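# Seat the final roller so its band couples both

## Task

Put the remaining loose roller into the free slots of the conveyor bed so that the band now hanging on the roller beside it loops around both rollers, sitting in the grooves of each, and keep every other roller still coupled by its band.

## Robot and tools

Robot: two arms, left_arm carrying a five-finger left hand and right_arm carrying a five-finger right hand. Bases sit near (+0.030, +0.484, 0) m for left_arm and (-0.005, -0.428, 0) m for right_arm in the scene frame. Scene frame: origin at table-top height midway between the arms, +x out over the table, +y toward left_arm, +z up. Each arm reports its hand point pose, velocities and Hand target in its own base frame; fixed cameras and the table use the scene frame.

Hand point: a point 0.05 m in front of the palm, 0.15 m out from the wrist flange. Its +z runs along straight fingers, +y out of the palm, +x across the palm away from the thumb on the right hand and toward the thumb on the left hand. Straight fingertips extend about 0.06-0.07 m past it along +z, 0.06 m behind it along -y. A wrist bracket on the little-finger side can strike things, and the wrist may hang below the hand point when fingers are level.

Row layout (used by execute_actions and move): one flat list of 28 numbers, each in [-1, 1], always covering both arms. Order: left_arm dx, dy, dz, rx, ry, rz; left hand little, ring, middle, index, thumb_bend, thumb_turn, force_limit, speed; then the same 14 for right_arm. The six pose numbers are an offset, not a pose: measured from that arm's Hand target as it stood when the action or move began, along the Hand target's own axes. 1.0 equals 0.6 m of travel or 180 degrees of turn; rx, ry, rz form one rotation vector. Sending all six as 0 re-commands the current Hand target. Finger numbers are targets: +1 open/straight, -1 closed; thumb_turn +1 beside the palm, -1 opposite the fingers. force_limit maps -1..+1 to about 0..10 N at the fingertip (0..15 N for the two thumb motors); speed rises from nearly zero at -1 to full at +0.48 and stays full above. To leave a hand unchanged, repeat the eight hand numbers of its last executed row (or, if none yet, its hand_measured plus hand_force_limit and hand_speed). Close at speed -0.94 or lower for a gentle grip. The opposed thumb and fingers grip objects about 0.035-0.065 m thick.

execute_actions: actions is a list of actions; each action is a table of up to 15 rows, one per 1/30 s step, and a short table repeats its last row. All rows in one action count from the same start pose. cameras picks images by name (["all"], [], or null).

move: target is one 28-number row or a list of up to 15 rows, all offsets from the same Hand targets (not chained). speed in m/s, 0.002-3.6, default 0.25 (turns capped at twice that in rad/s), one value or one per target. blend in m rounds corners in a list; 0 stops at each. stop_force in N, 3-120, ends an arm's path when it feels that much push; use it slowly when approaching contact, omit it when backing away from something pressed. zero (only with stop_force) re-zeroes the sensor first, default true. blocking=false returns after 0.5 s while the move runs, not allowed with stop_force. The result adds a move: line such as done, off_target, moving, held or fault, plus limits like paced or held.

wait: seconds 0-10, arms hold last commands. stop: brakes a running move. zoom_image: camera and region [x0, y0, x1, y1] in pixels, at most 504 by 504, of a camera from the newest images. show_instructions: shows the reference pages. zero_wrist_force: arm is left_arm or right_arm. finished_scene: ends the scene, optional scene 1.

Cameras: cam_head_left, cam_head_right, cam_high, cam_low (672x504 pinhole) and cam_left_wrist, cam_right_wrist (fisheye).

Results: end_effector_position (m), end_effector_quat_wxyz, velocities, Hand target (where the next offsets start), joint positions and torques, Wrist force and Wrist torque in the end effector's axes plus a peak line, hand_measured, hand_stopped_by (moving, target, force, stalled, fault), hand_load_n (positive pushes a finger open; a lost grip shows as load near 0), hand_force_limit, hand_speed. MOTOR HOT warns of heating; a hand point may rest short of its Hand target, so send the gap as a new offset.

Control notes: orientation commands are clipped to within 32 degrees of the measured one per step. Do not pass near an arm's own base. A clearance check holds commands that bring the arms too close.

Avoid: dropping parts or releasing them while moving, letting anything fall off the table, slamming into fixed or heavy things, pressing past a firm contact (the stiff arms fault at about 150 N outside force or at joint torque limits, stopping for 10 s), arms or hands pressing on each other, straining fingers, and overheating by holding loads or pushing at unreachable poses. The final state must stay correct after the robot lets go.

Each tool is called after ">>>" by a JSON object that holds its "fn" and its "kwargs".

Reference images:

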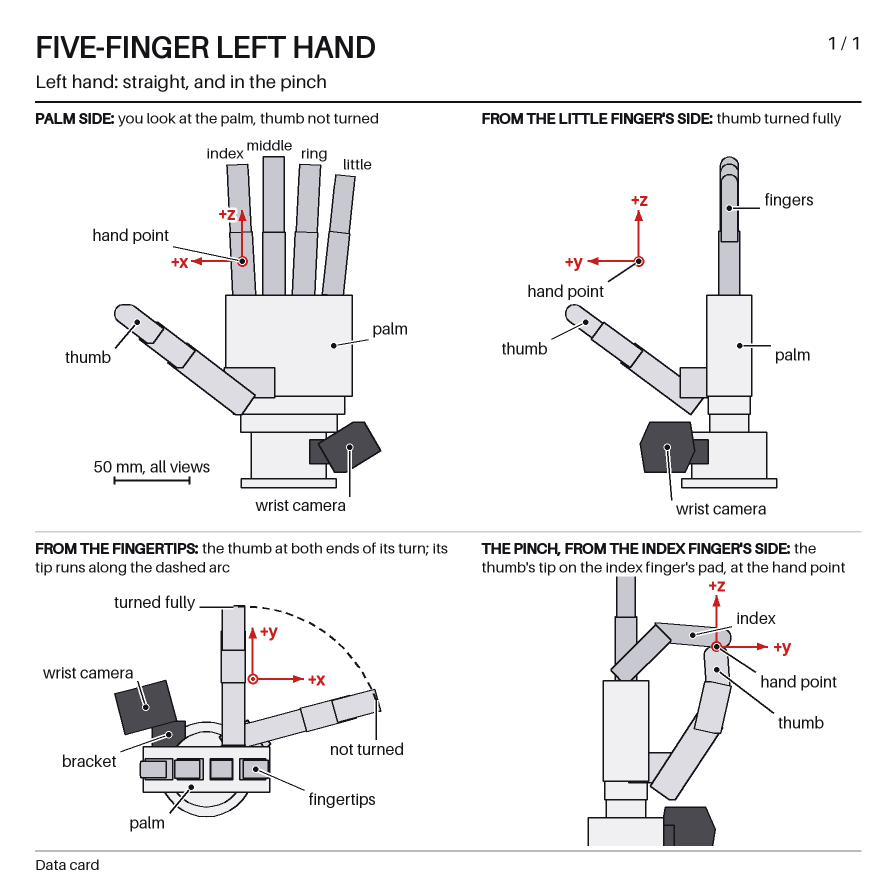

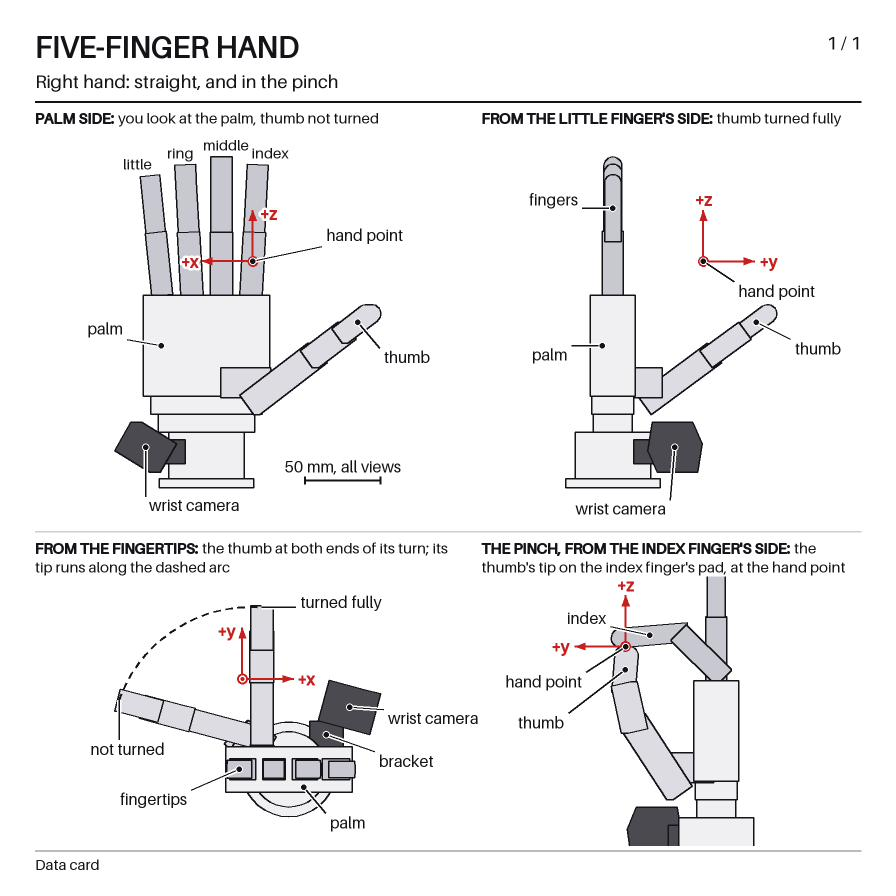

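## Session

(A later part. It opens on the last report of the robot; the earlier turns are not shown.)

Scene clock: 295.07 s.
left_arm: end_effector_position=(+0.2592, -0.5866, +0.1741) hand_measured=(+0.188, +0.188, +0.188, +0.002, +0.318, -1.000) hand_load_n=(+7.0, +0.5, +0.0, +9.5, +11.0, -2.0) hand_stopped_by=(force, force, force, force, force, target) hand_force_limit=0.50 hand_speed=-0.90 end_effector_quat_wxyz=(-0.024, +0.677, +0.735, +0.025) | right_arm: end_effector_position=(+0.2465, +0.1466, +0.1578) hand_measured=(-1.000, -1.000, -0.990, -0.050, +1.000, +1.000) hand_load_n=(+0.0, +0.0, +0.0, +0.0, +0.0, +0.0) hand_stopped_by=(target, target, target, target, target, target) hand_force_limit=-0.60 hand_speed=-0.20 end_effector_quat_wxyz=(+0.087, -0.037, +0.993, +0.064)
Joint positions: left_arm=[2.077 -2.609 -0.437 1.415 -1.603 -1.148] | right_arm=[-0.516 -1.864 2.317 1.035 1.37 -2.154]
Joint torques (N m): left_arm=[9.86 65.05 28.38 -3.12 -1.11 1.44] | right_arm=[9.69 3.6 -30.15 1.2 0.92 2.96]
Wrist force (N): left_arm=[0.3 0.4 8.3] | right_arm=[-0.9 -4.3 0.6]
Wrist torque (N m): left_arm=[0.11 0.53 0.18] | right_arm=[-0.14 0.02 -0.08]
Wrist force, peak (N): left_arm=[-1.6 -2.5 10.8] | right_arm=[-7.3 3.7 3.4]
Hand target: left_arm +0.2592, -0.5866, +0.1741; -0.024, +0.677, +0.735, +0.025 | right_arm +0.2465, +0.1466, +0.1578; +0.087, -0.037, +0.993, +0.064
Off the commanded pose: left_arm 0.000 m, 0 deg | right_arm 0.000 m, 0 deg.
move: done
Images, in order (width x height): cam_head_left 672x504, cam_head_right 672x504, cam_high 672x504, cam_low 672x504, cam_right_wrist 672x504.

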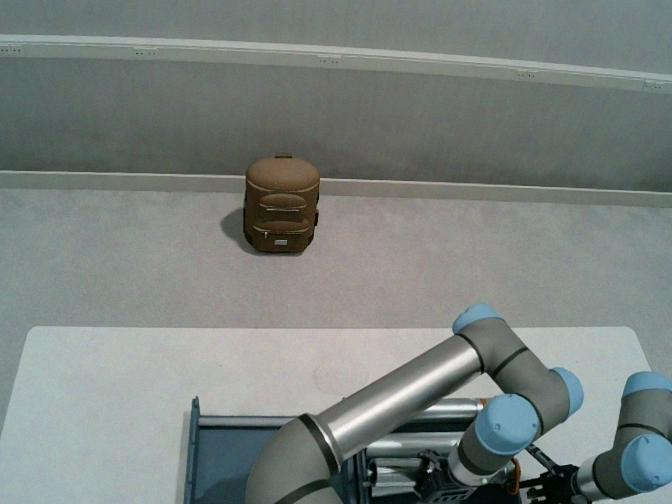

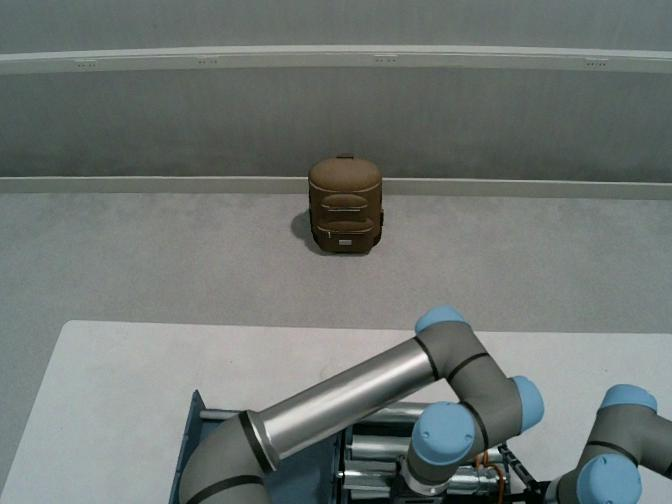

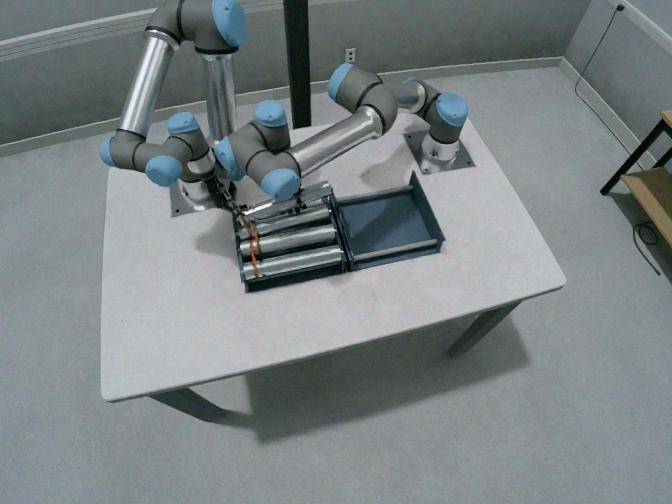

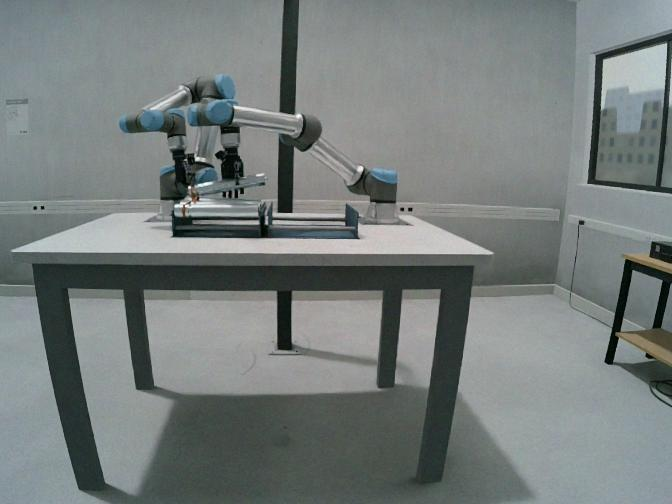

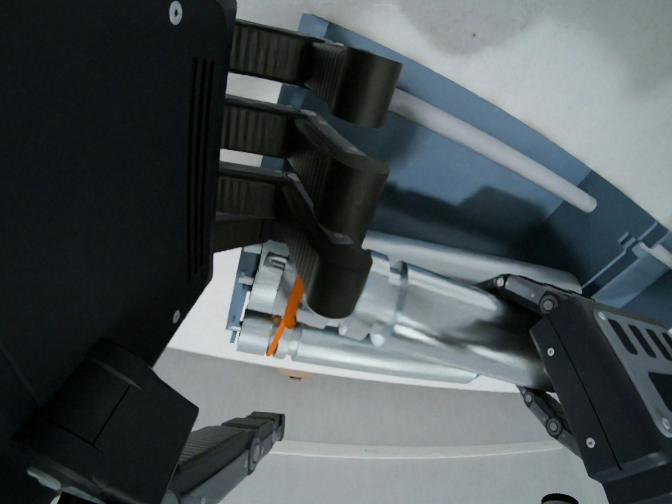

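>>> {"fn": "move", "kwargs": {"target": [-0.0178,-0.0013,0.0030,0.0008,-0.0111,0,-0.6,-0.6,-0.6,-0.96,-0.9,-1,0.5,-0.9,0.0049,0.0005,-0.0008,0,0,0,-1,-1,-0.99,-0.05,1,1,-0.6,-0.2], "speed": 0.02, "cameras": ["cam_high","cam_head_left","cam_head_right","cam_low"]}}

>>> {"fn": "zoom_image", "kwargs": {"camera": "cam_head_left", "region": [490, 444, 540, 494]}}

>>> {"fn": "zoom_image", "kwargs": {"camera": "cam_head_right", "region": [480, 454, 520, 504]}}

>>> {"fn": "zoom_image", "kwargs": {"camera": "cam_low", "region": [184, 174, 208, 202]}}

Scene clock: 296.77 s.
left_arm: end_effector_position=(+0.2593, -0.5972, +0.1716) hand_measured=(+0.190, +0.188, +0.188, +0.002, +0.318, -1.000) hand_load_n=(+19.0, +0.0, -5.0, +2.0, +10.5, -4.0) hand_stopped_by=(force, force, force, force, force, target) hand_force_limit=0.50 hand_speed=-0.90 end_effector_quat_wxyz=(-0.012, +0.677, +0.736, +0.012) | right_arm: end_effector_position=(+0.2435, +0.1466, +0.1578) hand_measured=(-1.000, -1.000, -0.990, -0.050, +1.000, +1.000) hand_load_n=(+0.0, +0.0, +0.0, +1.5, +0.0, +0.0) hand_stopped_by=(target, target, target, target, target, target) hand_force_limit=-0.60 hand_speed=-0.20 end_effector_quat_wxyz=(+0.087, -0.037, +0.993, +0.064)
Joint positions: left_arm=[2.076 -2.622 -0.407 1.428 -1.586 -1.149] | right_arm=[-0.527 -1.876 2.325 1.041 1.369 -2.165]
Joint torques (N m): left_arm=[-9.62 45.33 35.19 3.93 2.69 -2.26] | right_arm=[-8.33 -9.13 1.62 6.39 -1.47 -3.51]
Wrist force (N): left_arm=[10.7 -6.3 7.5] | right_arm=[-10.4 -7.4 1.1]
Wrist torque (N m): left_arm=[0.00 1.61 1.19] | right_arm=[-0.24 -0.04 -0.15]
Wrist force, peak (N): left_arm=[10.5 -6.5 7.5] | right_arm=[-10.4 -7.4 1.1]
Hand target: left_arm +0.2593, -0.5972, +0.1716; -0.012, +0.677, +0.736, +0.012 | right_arm +0.2435, +0.1466, +0.1578; +0.087, -0.037, +0.993, +0.064
Off the commanded pose: left_arm 0.000 m, 0 deg | right_arm 0.000 m, 0 deg.
move: done
Images, in order (width x height): cam_head_left 672x504, cam_head_right 672x504, cam_high 672x504, cam_low 672x504.

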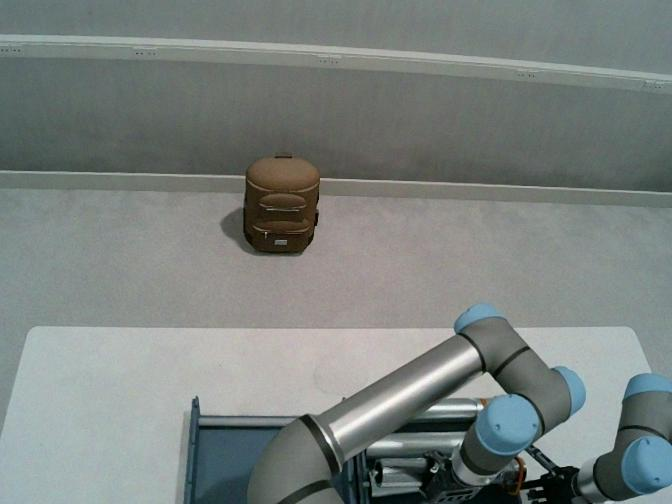

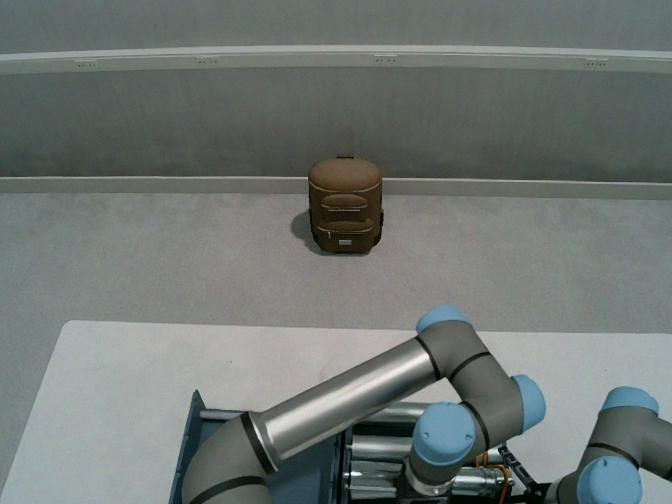

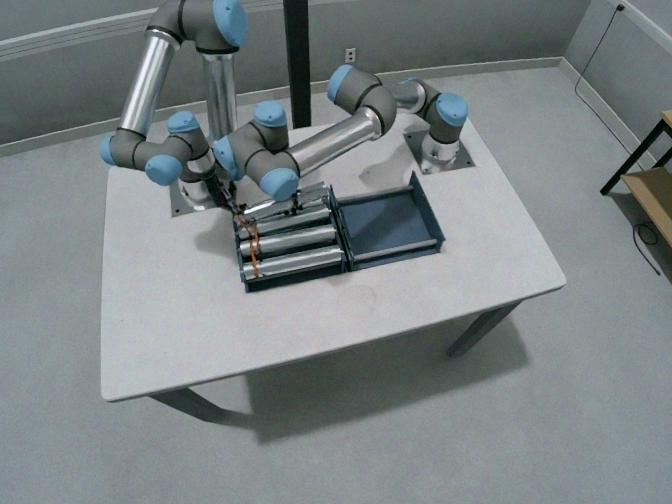

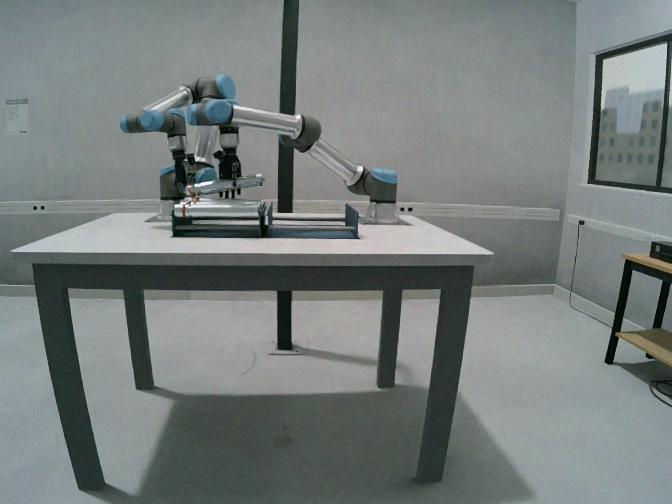

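Scaled by 10.080 from the camera's 672x504 image, which has a finer 960x720 frame.

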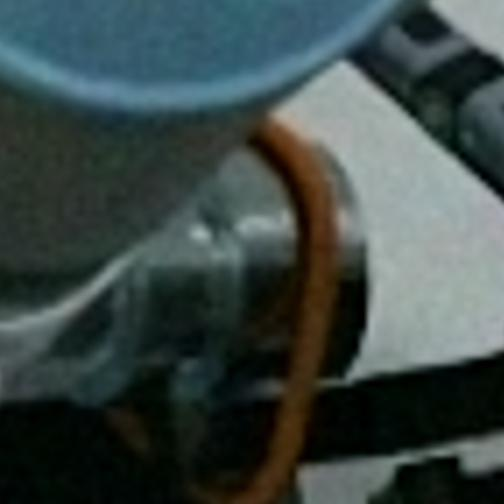

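Scaled by 10.080 from the camera's 672x504 image, which has a finer 960x720 frame.

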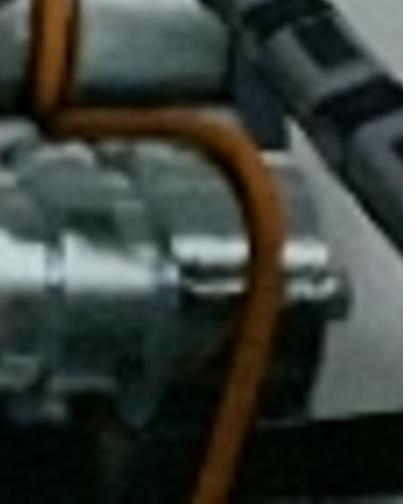

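Scaled by 18.000 from the camera's 672x504 image, which has a finer 960x720 frame.

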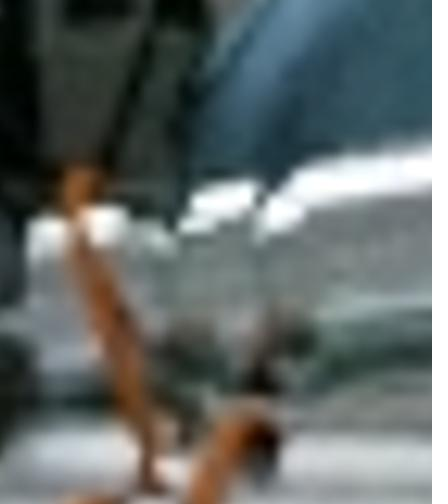

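>>> {"fn": "move", "kwargs": {"target": [[0,0,0,0,0,0,-0.6,-0.6,-0.6,-0.96,-0.9,-1,0.5,-0.9,0.0013,-0.0025,0.0184,0,0,0,-1,-1,-0.99,-0.05,1,1,-0.6,-0.2],[0,0,0,0,0,0,-0.6,-0.6,-0.6,-0.96,-0.9,-1,0.5,-0.9,-0.0036,-0.0056,0.0376,0,0,0,-1,-1,-0.99,-0.05,1,1,-0.6,-0.2],[0,0,0,0,0,0,-0.6,-0.6,-0.6,-0.96,-0.9,-1,0.5,-0.9,-0.0136,-0.0084,0.0519,0,0,0,-1,-1,-0.99,-0.05,1,1,-0.6,-0.2]], "speed": 0.03, "blend": 0.003, "cameras": ["cam_high","cam_head_left","cam_head_right","cam_low","cam_right_wrist"]}}

>>> {"fn": "zoom_image", "kwargs": {"camera": "cam_head_left", "region": [490, 444, 540, 494]}}

>>> {"fn": "zoom_image", "kwargs": {"camera": "cam_head_right", "region": [480, 454, 520, 504]}}

>>> {"fn": "zoom_image", "kwargs": {"camera": "cam_low", "region": [184, 174, 208, 202]}}

Scene clock: 298.90 s.
left_arm: end_effector_position=(+0.2593, -0.5972, +0.1716) hand_measured=(+0.188, +0.188, +0.188, +0.002, +0.318, -1.000) hand_load_n=(+7.5, +0.0, -5.5, +1.5, +4.0, +2.5) hand_stopped_by=(force, force, force, force, force, target) hand_force_limit=0.50 hand_speed=-0.90 end_effector_quat_wxyz=(-0.012, +0.677, +0.736, +0.012) | right_arm: end_effector_position=(+0.2572, +0.1463, +0.1283) hand_measured=(-1.000, -1.000, -0.990, -0.050, +1.000, +1.000) hand_load_n=(+0.0, +0.0, +0.5, -0.5, +0.0, +0.0) hand_stopped_by=(target, target, target, target, target, target) hand_force_limit=-0.60 hand_speed=-0.20 end_effector_quat_wxyz=(+0.087, -0.037, +0.993, +0.064)
Joint positions: left_arm=[2.076 -2.622 -0.407 1.428 -1.586 -1.149] | right_arm=[-0.48 -1.779 2.342 0.917 1.373 -2.117]
Joint torques (N m): left_arm=[-8.5 45.68 27.68 -2.25 -0.24 -1.32] | right_arm=[10.81 0.43 -29.03 1.36 1.52 2.87]
Wrist force (N): left_arm=[3.8 -1.5 0.6] | right_arm=[-1.4 -1.8 1.3]
Wrist torque (N m): left_arm=[0.20 0.43 0.14] | right_arm=[-0.14 -0.02 -0.12]
Wrist force, peak (N): left_arm=[10.9 -6.3 7.7] | right_arm=[-10.6 -7.4 1.3]
Hand target: left_arm +0.2593, -0.5972, +0.1716; -0.012, +0.677, +0.736, +0.012 | right_arm +0.2572, +0.1463, +0.1282; +0.087, -0.037, +0.993, +0.064
Off the commanded pose: left_arm 0.000 m, 0 deg | right_arm 0.000 m, 0 deg.
move: done
Images, in order (width x height): cam_head_left 672x504, cam_head_right 672x504, cam_high 672x504, cam_low 672x504, cam_right_wrist 672x504.

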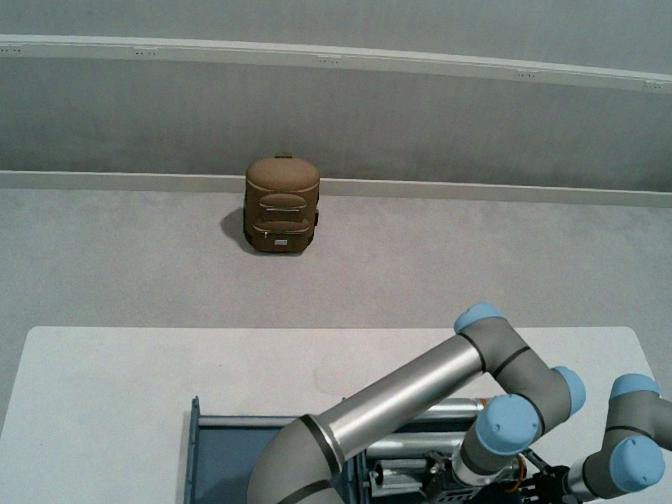

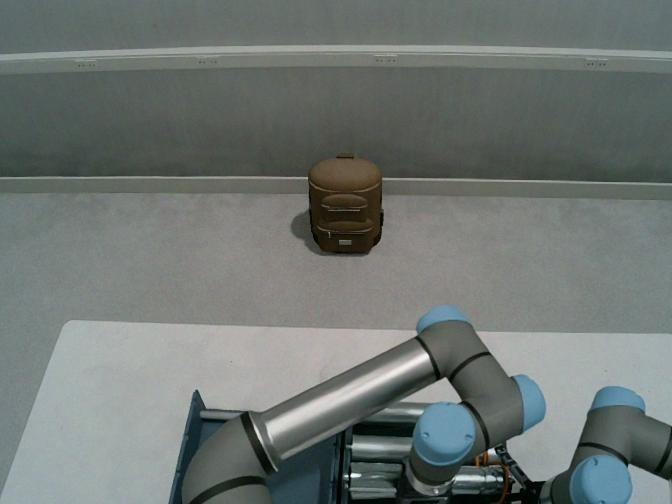

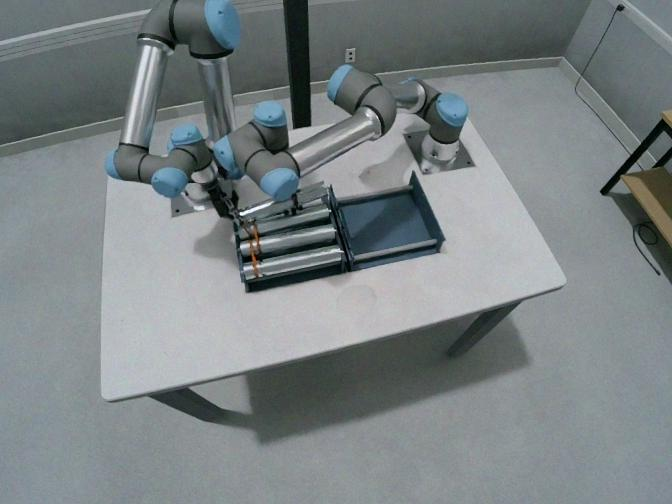

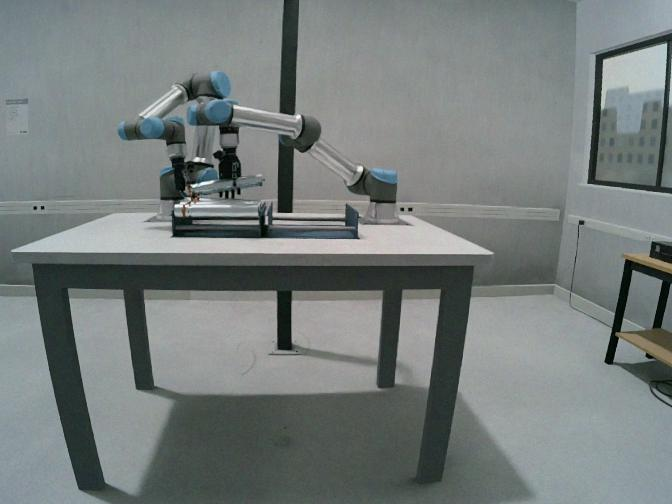

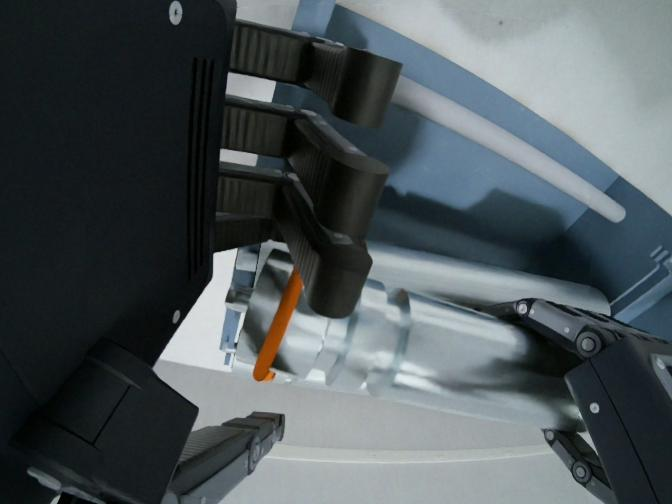

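Scaled by 10.080 from the camera's 672x504 image, which has a finer 960x720 frame.

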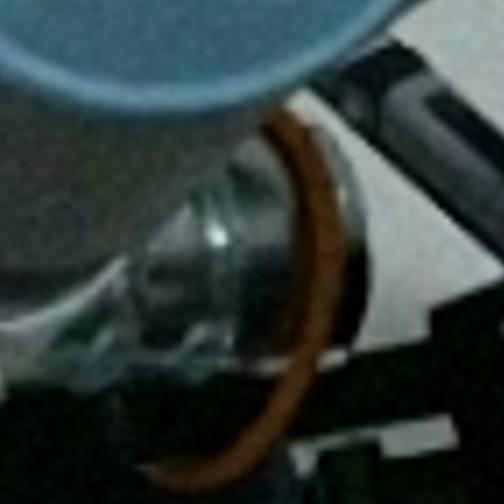

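Scaled by 10.080 from the camera's 672x504 image, which has a finer 960x720 frame.

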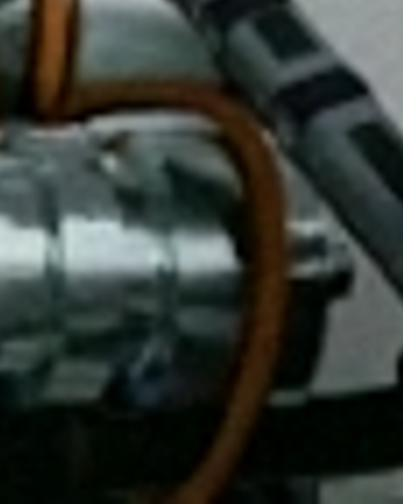

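Scaled by 18.000 from the camera's 672x504 image, which has a finer 960x720 frame.

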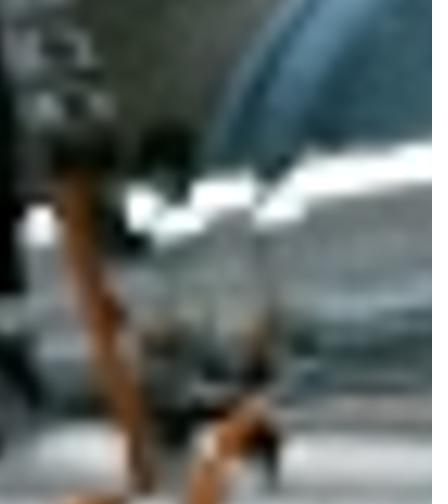

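>>> {"fn": "move", "kwargs": {"target": [0.0050,0.0003,0.0003,0,0,0,-0.6,-0.6,-0.6,-0.96,-0.9,-1,0.5,-0.9,-0.0016,0.0181,0.0025,0,0,0,-1,-1,-0.99,-0.05,1,1,-0.6,-0.2], "speed": 0.03, "cameras": ["cam_head_left","cam_head_right","cam_low","cam_right_wrist"]}}

>>> {"fn": "zoom_image", "kwargs": {"camera": "cam_head_left", "region": [490, 444, 540, 494]}}

>>> {"fn": "zoom_image", "kwargs": {"camera": "cam_head_right", "region": [480, 454, 520, 504]}}

>>> {"fn": "zoom_image", "kwargs": {"camera": "cam_low", "region": [184, 174, 208, 202]}}

Scene clock: 301.30 s.
left_arm: end_effector_position=(+0.2593, -0.5942, +0.1715) hand_measured=(+0.188, +0.188, +0.188, +0.002, +0.316, -1.000) hand_load_n=(+4.0, +0.0, -5.5, +2.0, +2.5, +2.0) hand_stopped_by=(force, force, force, force, force, target) hand_force_limit=0.50 hand_speed=-0.90 end_effector_quat_wxyz=(-0.012, +0.677, +0.736, +0.012) | right_arm: end_effector_position=(+0.2574, +0.1573, +0.1283) hand_measured=(-1.000, -1.000, -0.990, -0.050, +1.000, +1.000) hand_load_n=(+0.0, +0.0, +0.0, +0.5, +0.0, +0.0) hand_stopped_by=(target, target, target, target, target, target) hand_force_limit=-0.60 hand_speed=-0.20 end_effector_quat_wxyz=(+0.087, -0.037, +0.993, +0.064)
Joint positions: left_arm=[2.078 -2.605 -0.44 1.444 -1.586 -1.147] | right_arm=[-0.412 -1.768 2.331 0.905 1.38 -2.048]
Joint torques (N m): left_arm=[12.8 62.2 4.93 -1.19 -2.88 2] | right_arm=[12.03 -0.07 -28.99 1.16 0.98 2.83]
Wrist force (N): left_arm=[-2.2 1.4 0.6] | right_arm=[-0.3 -3.4 1.8]
Wrist torque (N m): left_arm=[0.24 0.05 -0.18] | right_arm=[-0.19 -0.04 -0.08]
Wrist force, peak (N): left_arm=[4.2 -1.5 0.6] | right_arm=[-0.3 -3.6 2.4]
Hand target: left_arm +0.2592, -0.5942, +0.1715; -0.012, +0.677, +0.736, +0.012 | right_arm +0.2574, +0.1573, +0.1283; +0.087, -0.037, +0.993, +0.064
Off the commanded pose: left_arm 0.000 m, 0 deg | right_arm 0.000 m, 0 deg.
move: done
Images, in order (width x height): cam_head_left 672x504, cam_head_right 672x504, cam_low 672x504, cam_right_wrist 672x504.

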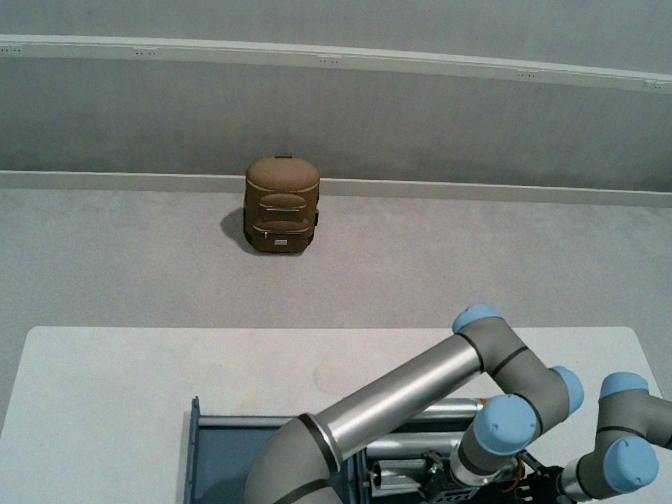

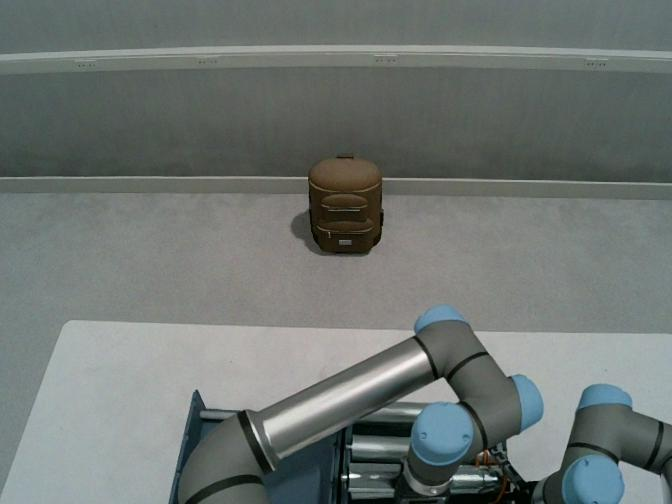

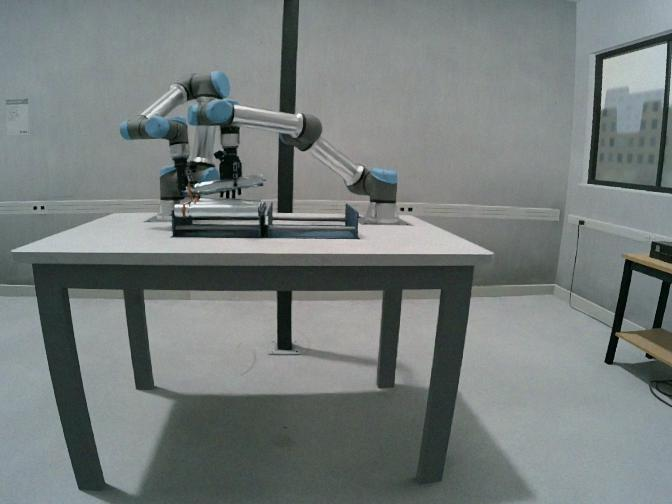

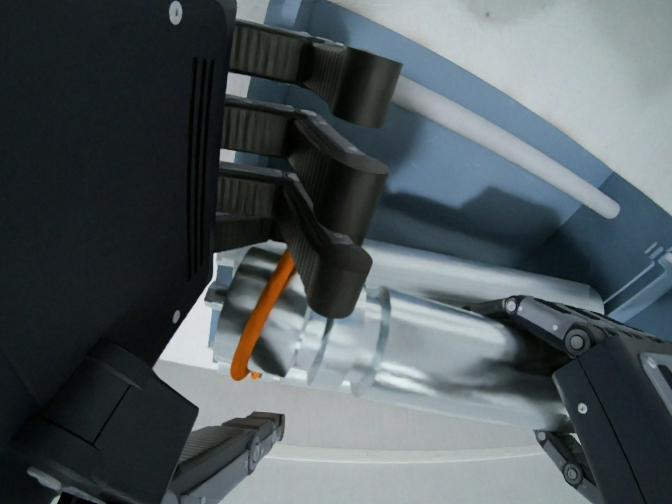

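Scaled by 10.080 from the camera's 672x504 image, which has a finer 960x720 frame.

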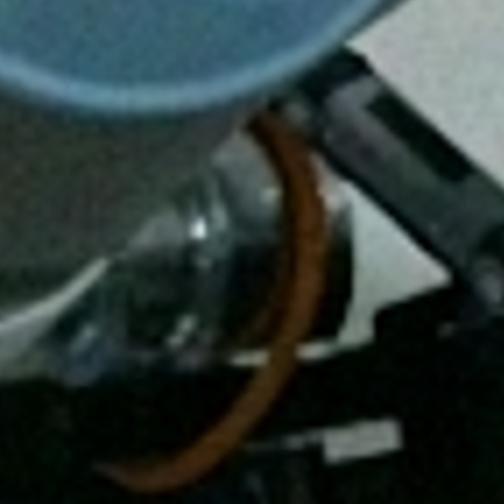

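Scaled by 10.080 from the camera's 672x504 image, which has a finer 960x720 frame.

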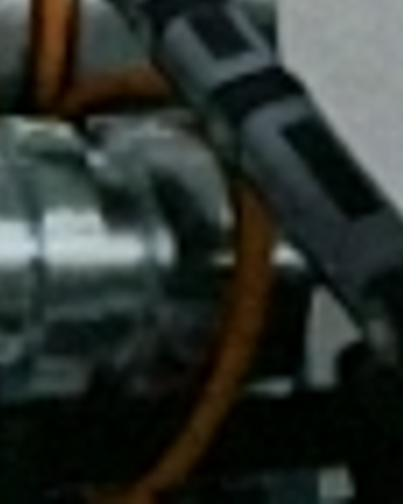

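Scaled by 18.000 from the camera's 672x504 image, which has a finer 960x720 frame.

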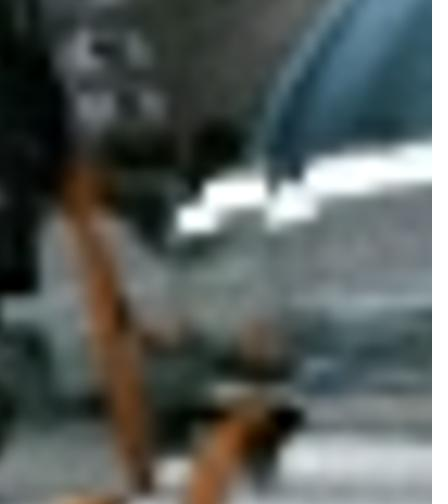

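>>> {"fn": "move", "kwargs": {"target": [[0,0,0,0,0,0,-0.6,-0.6,-0.6,-0.96,-0.9,-1,0.5,-0.9,0.0110,0.0030,-0.0143,0,0,0,-1,-1,-0.99,-0.05,1,1,-0.6,-0.2],[0,0,0,0,0,0,-0.6,-0.6,-0.6,-0.96,-0.9,-1,0.5,-0.9,0.0159,0.0061,-0.0335,0,0,0,-1,-1,-0.99,-0.05,1,1,-0.6,-0.2],[0,0,0,0,0,0,-0.6,-0.6,-0.6,-0.96,-0.9,-1,0.5,-0.9,0.0156,0.0083,-0.0494,0,0,0,-1,-1,-0.99,-0.05,1,1,-0.6,-0.2],[0,0,0,0,0,0,-0.6,-0.6,-0.6,-0.96,-0.9,-1,0.5,-0.9,0.0037,0.0105,-0.0730,0,0,0,-1,-1,-0.99,-0.05,1,1,-0.6,-0.2]], "speed": 0.04, "blend": 0.003, "cameras": ["cam_head_left","cam_head_right","cam_low","cam_right_wrist"]}}

>>> {"fn": "zoom_image", "kwargs": {"camera": "cam_head_left", "region": [490, 444, 540, 494]}}

>>> {"fn": "zoom_image", "kwargs": {"camera": "cam_head_right", "region": [480, 454, 520, 504]}}

>>> {"fn": "zoom_image", "kwargs": {"camera": "cam_low", "region": [184, 174, 208, 202]}}

Scene clock: 303.73 s.
left_arm: end_effector_position=(+0.2593, -0.5942, +0.1715) hand_measured=(+0.188, +0.188, +0.188, +0.002, +0.316, -1.000) hand_load_n=(+3.5, +0.0, -9.0, +2.5, +3.5, +1.0) hand_stopped_by=(force, force, force, force, force, target) hand_force_limit=0.50 hand_speed=-0.90 end_effector_quat_wxyz=(-0.012, +0.677, +0.736, +0.012) | right_arm: end_effector_position=(+0.2473, +0.1576, +0.1713) hand_measured=(-1.000, -1.000, -0.990, -0.050, +1.000, +1.000) hand_load_n=(+0.0, +0.5, +0.0, +4.0, -0.5, +0.0) hand_stopped_by=(target, target, target, target, target, target) hand_force_limit=-0.60 hand_speed=-0.20 end_effector_quat_wxyz=(+0.087, -0.037, +0.993, +0.064)
Joint positions: left_arm=[2.078 -2.605 -0.44 1.445 -1.586 -1.147] | right_arm=[-0.44 -1.868 2.277 1.063 1.377 -2.076]
Joint torques (N m): left_arm=[8.81 60.48 7.97 -1.71 0.34 0.94] | right_arm=[10.28 -11.88 -31.91 4.69 1.04 2.98]
Wrist force (N): left_arm=[1.0 4.2 -0.4] | right_arm=[-1.5 -2.4 8.9]
Wrist torque (N m): left_arm=[0.25 0.08 -0.09] | right_arm=[-0.34 -0.02 -0.23]
Wrist force, peak (N): left_arm=[0.7 4.7 -0.1] | right_arm=[-7.1 -3.0 7.6]
Hand target: left_arm +0.2592, -0.5942, +0.1715; -0.012, +0.677, +0.736, +0.012 | right_arm +0.2473, +0.1576, +0.1714; +0.087, -0.037, +0.993, +0.064
Off the commanded pose: left_arm 0.000 m, 0 deg | right_arm 0.000 m, 0 deg.
move: done
Images, in order (width x height): cam_head_left 672x504, cam_head_right 672x504, cam_low 672x504, cam_right_wrist 672x504.

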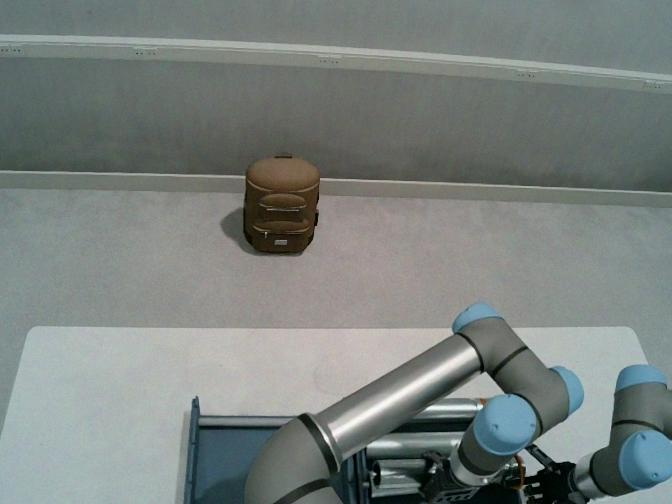

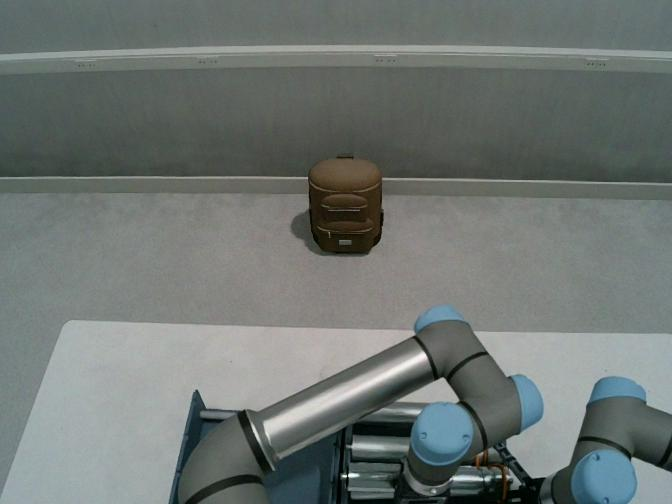

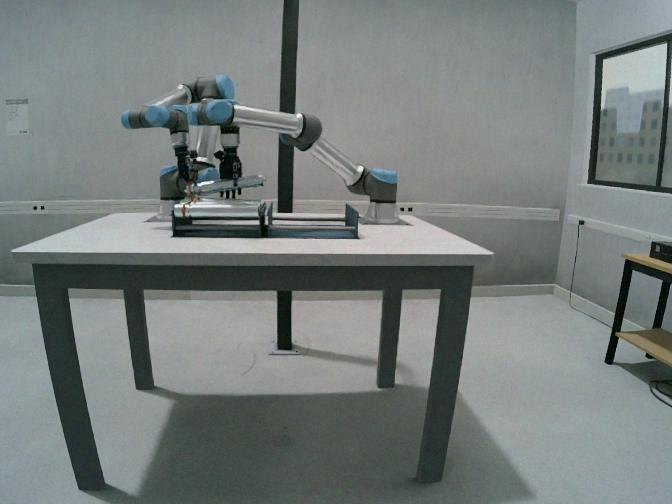

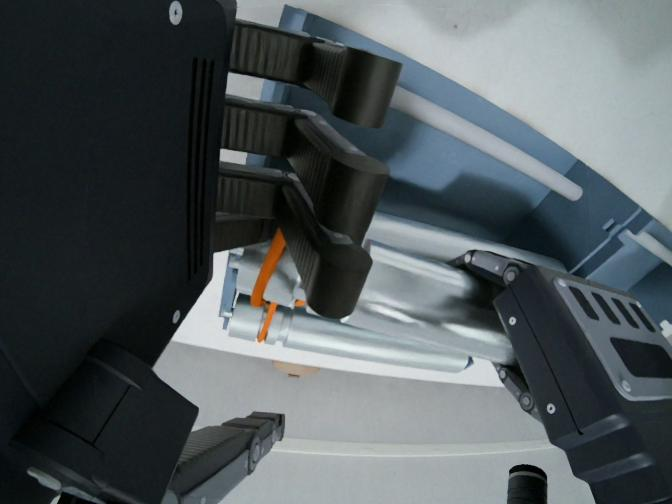

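Scaled by 10.080 from the camera's 672x504 image, which has a finer 960x720 frame.

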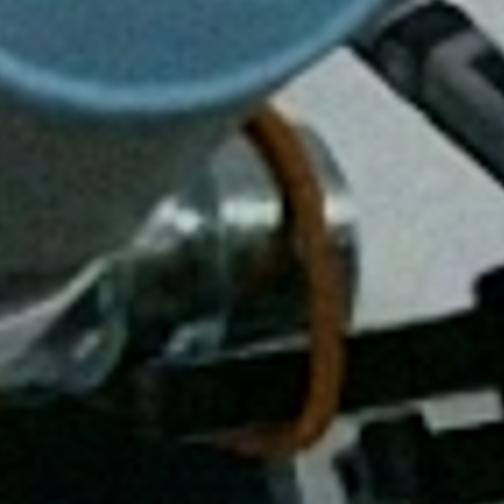

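Scaled by 10.080 from the camera's 672x504 image, which has a finer 960x720 frame.

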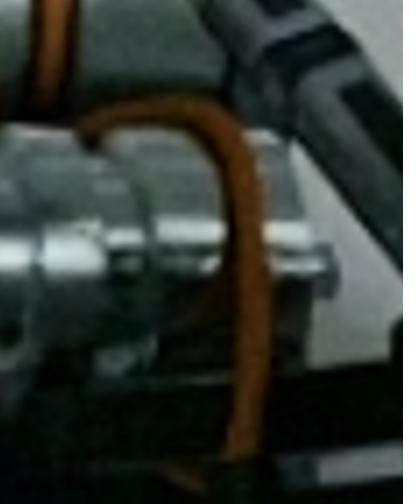

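Scaled by 18.000 from the camera's 672x504 image, which has a finer 960x720 frame.

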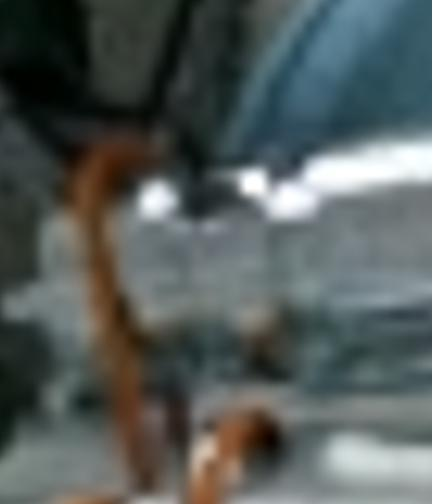

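>>> {"fn": "move", "kwargs": {"target": [[0,0,0,0,0,0,-0.6,-0.6,-0.6,-0.96,-0.9,-1,0.5,-0.9,-0.0246,0.0014,-0.0250,0,0,0,-1,-1,-0.99,-0.05,1,1,-0.6,-0.2],[0,0,0,0,0,0,-0.6,-0.6,-0.6,-0.96,-0.9,-1,0.5,-0.9,-0.0551,-0.0011,-0.0262,0,0,0,-1,-1,-0.99,-0.05,1,1,-0.6,-0.2]], "speed": 0.04, "blend": 0.003, "cameras": ["cam_head_left","cam_head_right","cam_low","cam_high"]}}

>>> {"fn": "zoom_image", "kwargs": {"camera": "cam_head_left", "region": [490, 444, 540, 494]}}

>>> {"fn": "zoom_image", "kwargs": {"camera": "cam_head_right", "region": [480, 454, 520, 504]}}

>>> {"fn": "zoom_image", "kwargs": {"camera": "cam_low", "region": [184, 174, 208, 202]}}

>>> {"fn": "zoom_image", "kwargs": {"camera": "cam_high", "region": [230, 203, 256, 227]}}

Scene clock: 305.93 s.
left_arm: end_effector_position=(+0.2593, -0.5942, +0.1715) hand_measured=(+0.188, +0.188, +0.188, +0.002, +0.316, -1.000) hand_load_n=(+0.0, -0.5, -9.0, +5.5, +5.0, +2.5) hand_stopped_by=(force, force, force, force, force, target) hand_force_limit=0.50 hand_speed=-0.90 end_effector_quat_wxyz=(-0.012, +0.677, +0.736, +0.012) | right_arm: end_effector_position=(+0.2772, +0.1569, +0.1926) hand_measured=(-1.000, -1.000, -0.990, -0.050, +1.000, +1.000) hand_load_n=(+0.0, +0.5, +0.0, -5.0, +0.0, +0.0) hand_stopped_by=(target, target, target, target, target, target) hand_force_limit=-0.60 hand_speed=-0.20 end_effector_quat_wxyz=(+0.087, -0.037, +0.993, +0.064)
Joint positions: left_arm=[2.078 -2.605 -0.44 1.445 -1.586 -1.147] | right_arm=[-0.368 -1.792 2.162 1.089 1.384 -2.003]
Joint torques (N m): left_arm=[-8.36 58.84 11.75 -2.18 3.12 -0.87] | right_arm=[11.01 -1.52 -34.54 0.39 1.01 2.99]
Wrist force (N): left_arm=[0.7 6.5 0.2] | right_arm=[2.8 -2.0 4.0]
Wrist torque (N m): left_arm=[0.25 -0.13 -0.36] | right_arm=[-0.47 -0.06 -0.13]
Wrist force, peak (N): left_arm=[3.7 6.4 -1.1] | right_arm=[-0.4 -2.5 12.0]
Hand target: left_arm +0.2592, -0.5942, +0.1715; -0.012, +0.677, +0.736, +0.012 | right_arm +0.2772, +0.1569, +0.1926; +0.087, -0.037, +0.993, +0.064
Off the commanded pose: left_arm 0.000 m, 0 deg | right_arm 0.000 m, 0 deg.
move: done
Images, in order (width x height): cam_head_left 672x504, cam_head_right 672x504, cam_high 672x504, cam_low 672x504.

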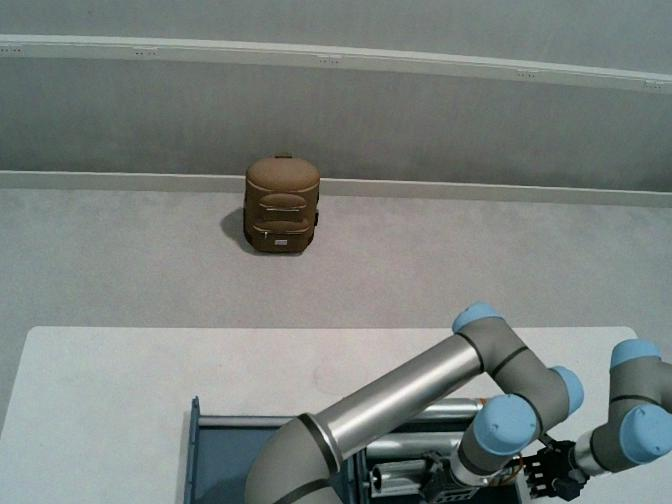

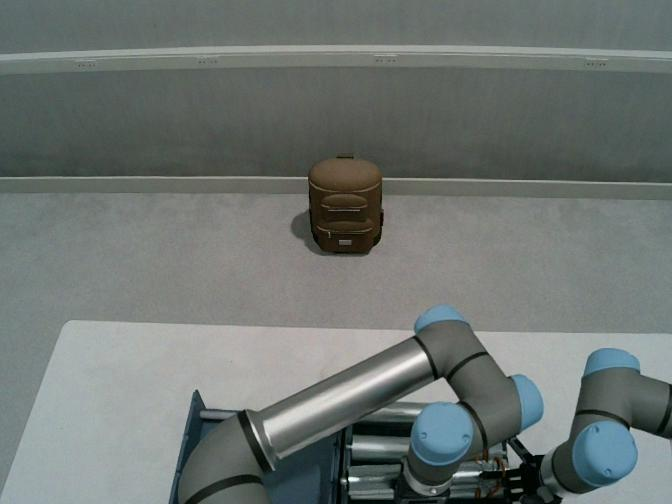

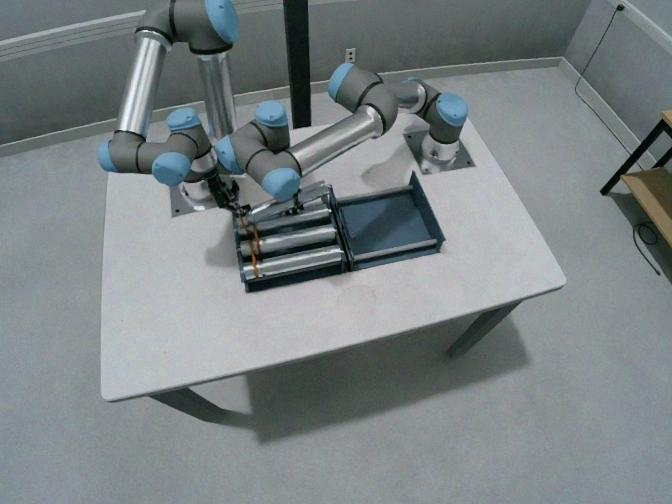

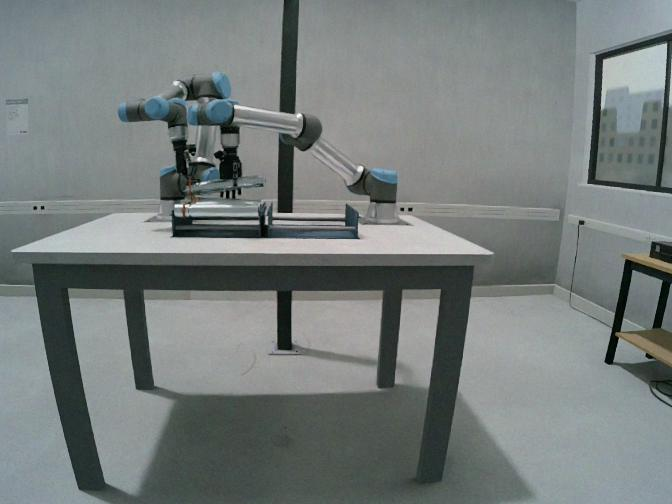

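Scaled by 10.080 from the camera's 672x504 image, which has a finer 960x720 frame.

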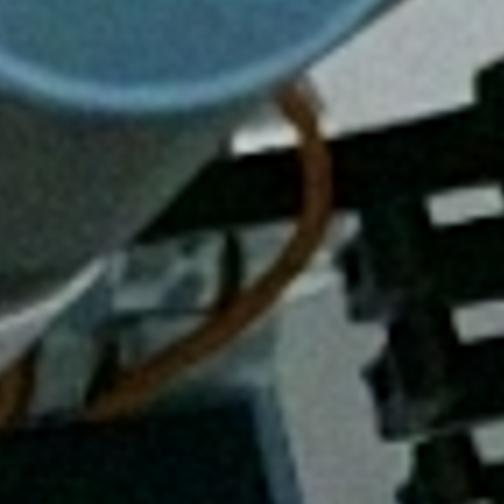

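Scaled by 10.080 from the camera's 672x504 image, which has a finer 960x720 frame.

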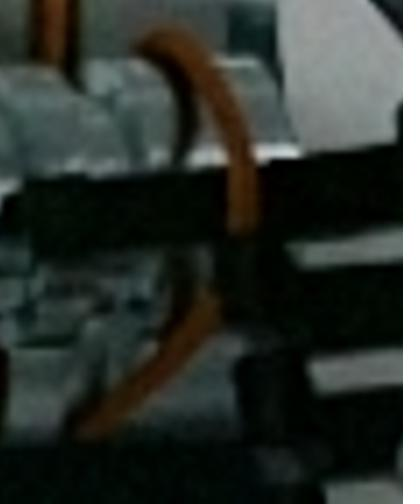

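Scaled by 18.000 from the camera's 672x504 image, which has a finer 960x720 frame.

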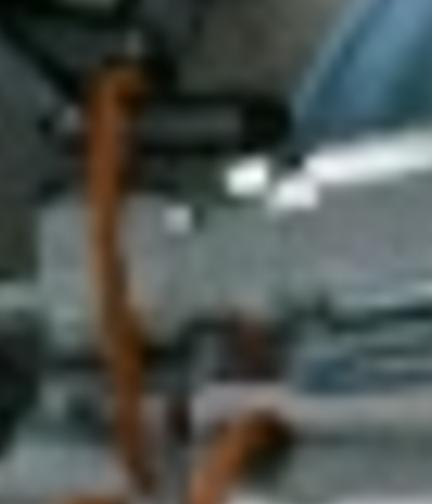

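Scaled by 19.385 from the camera's 672x504 image, which has a finer 960x720 frame.

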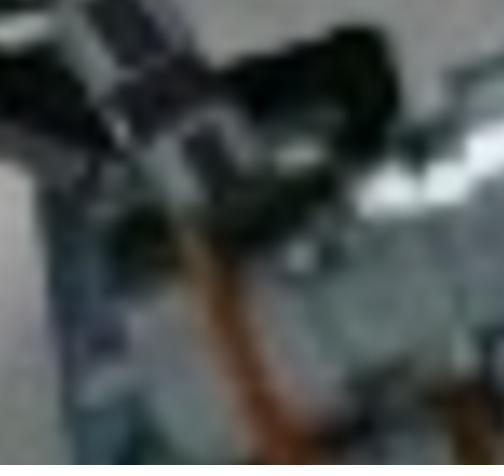

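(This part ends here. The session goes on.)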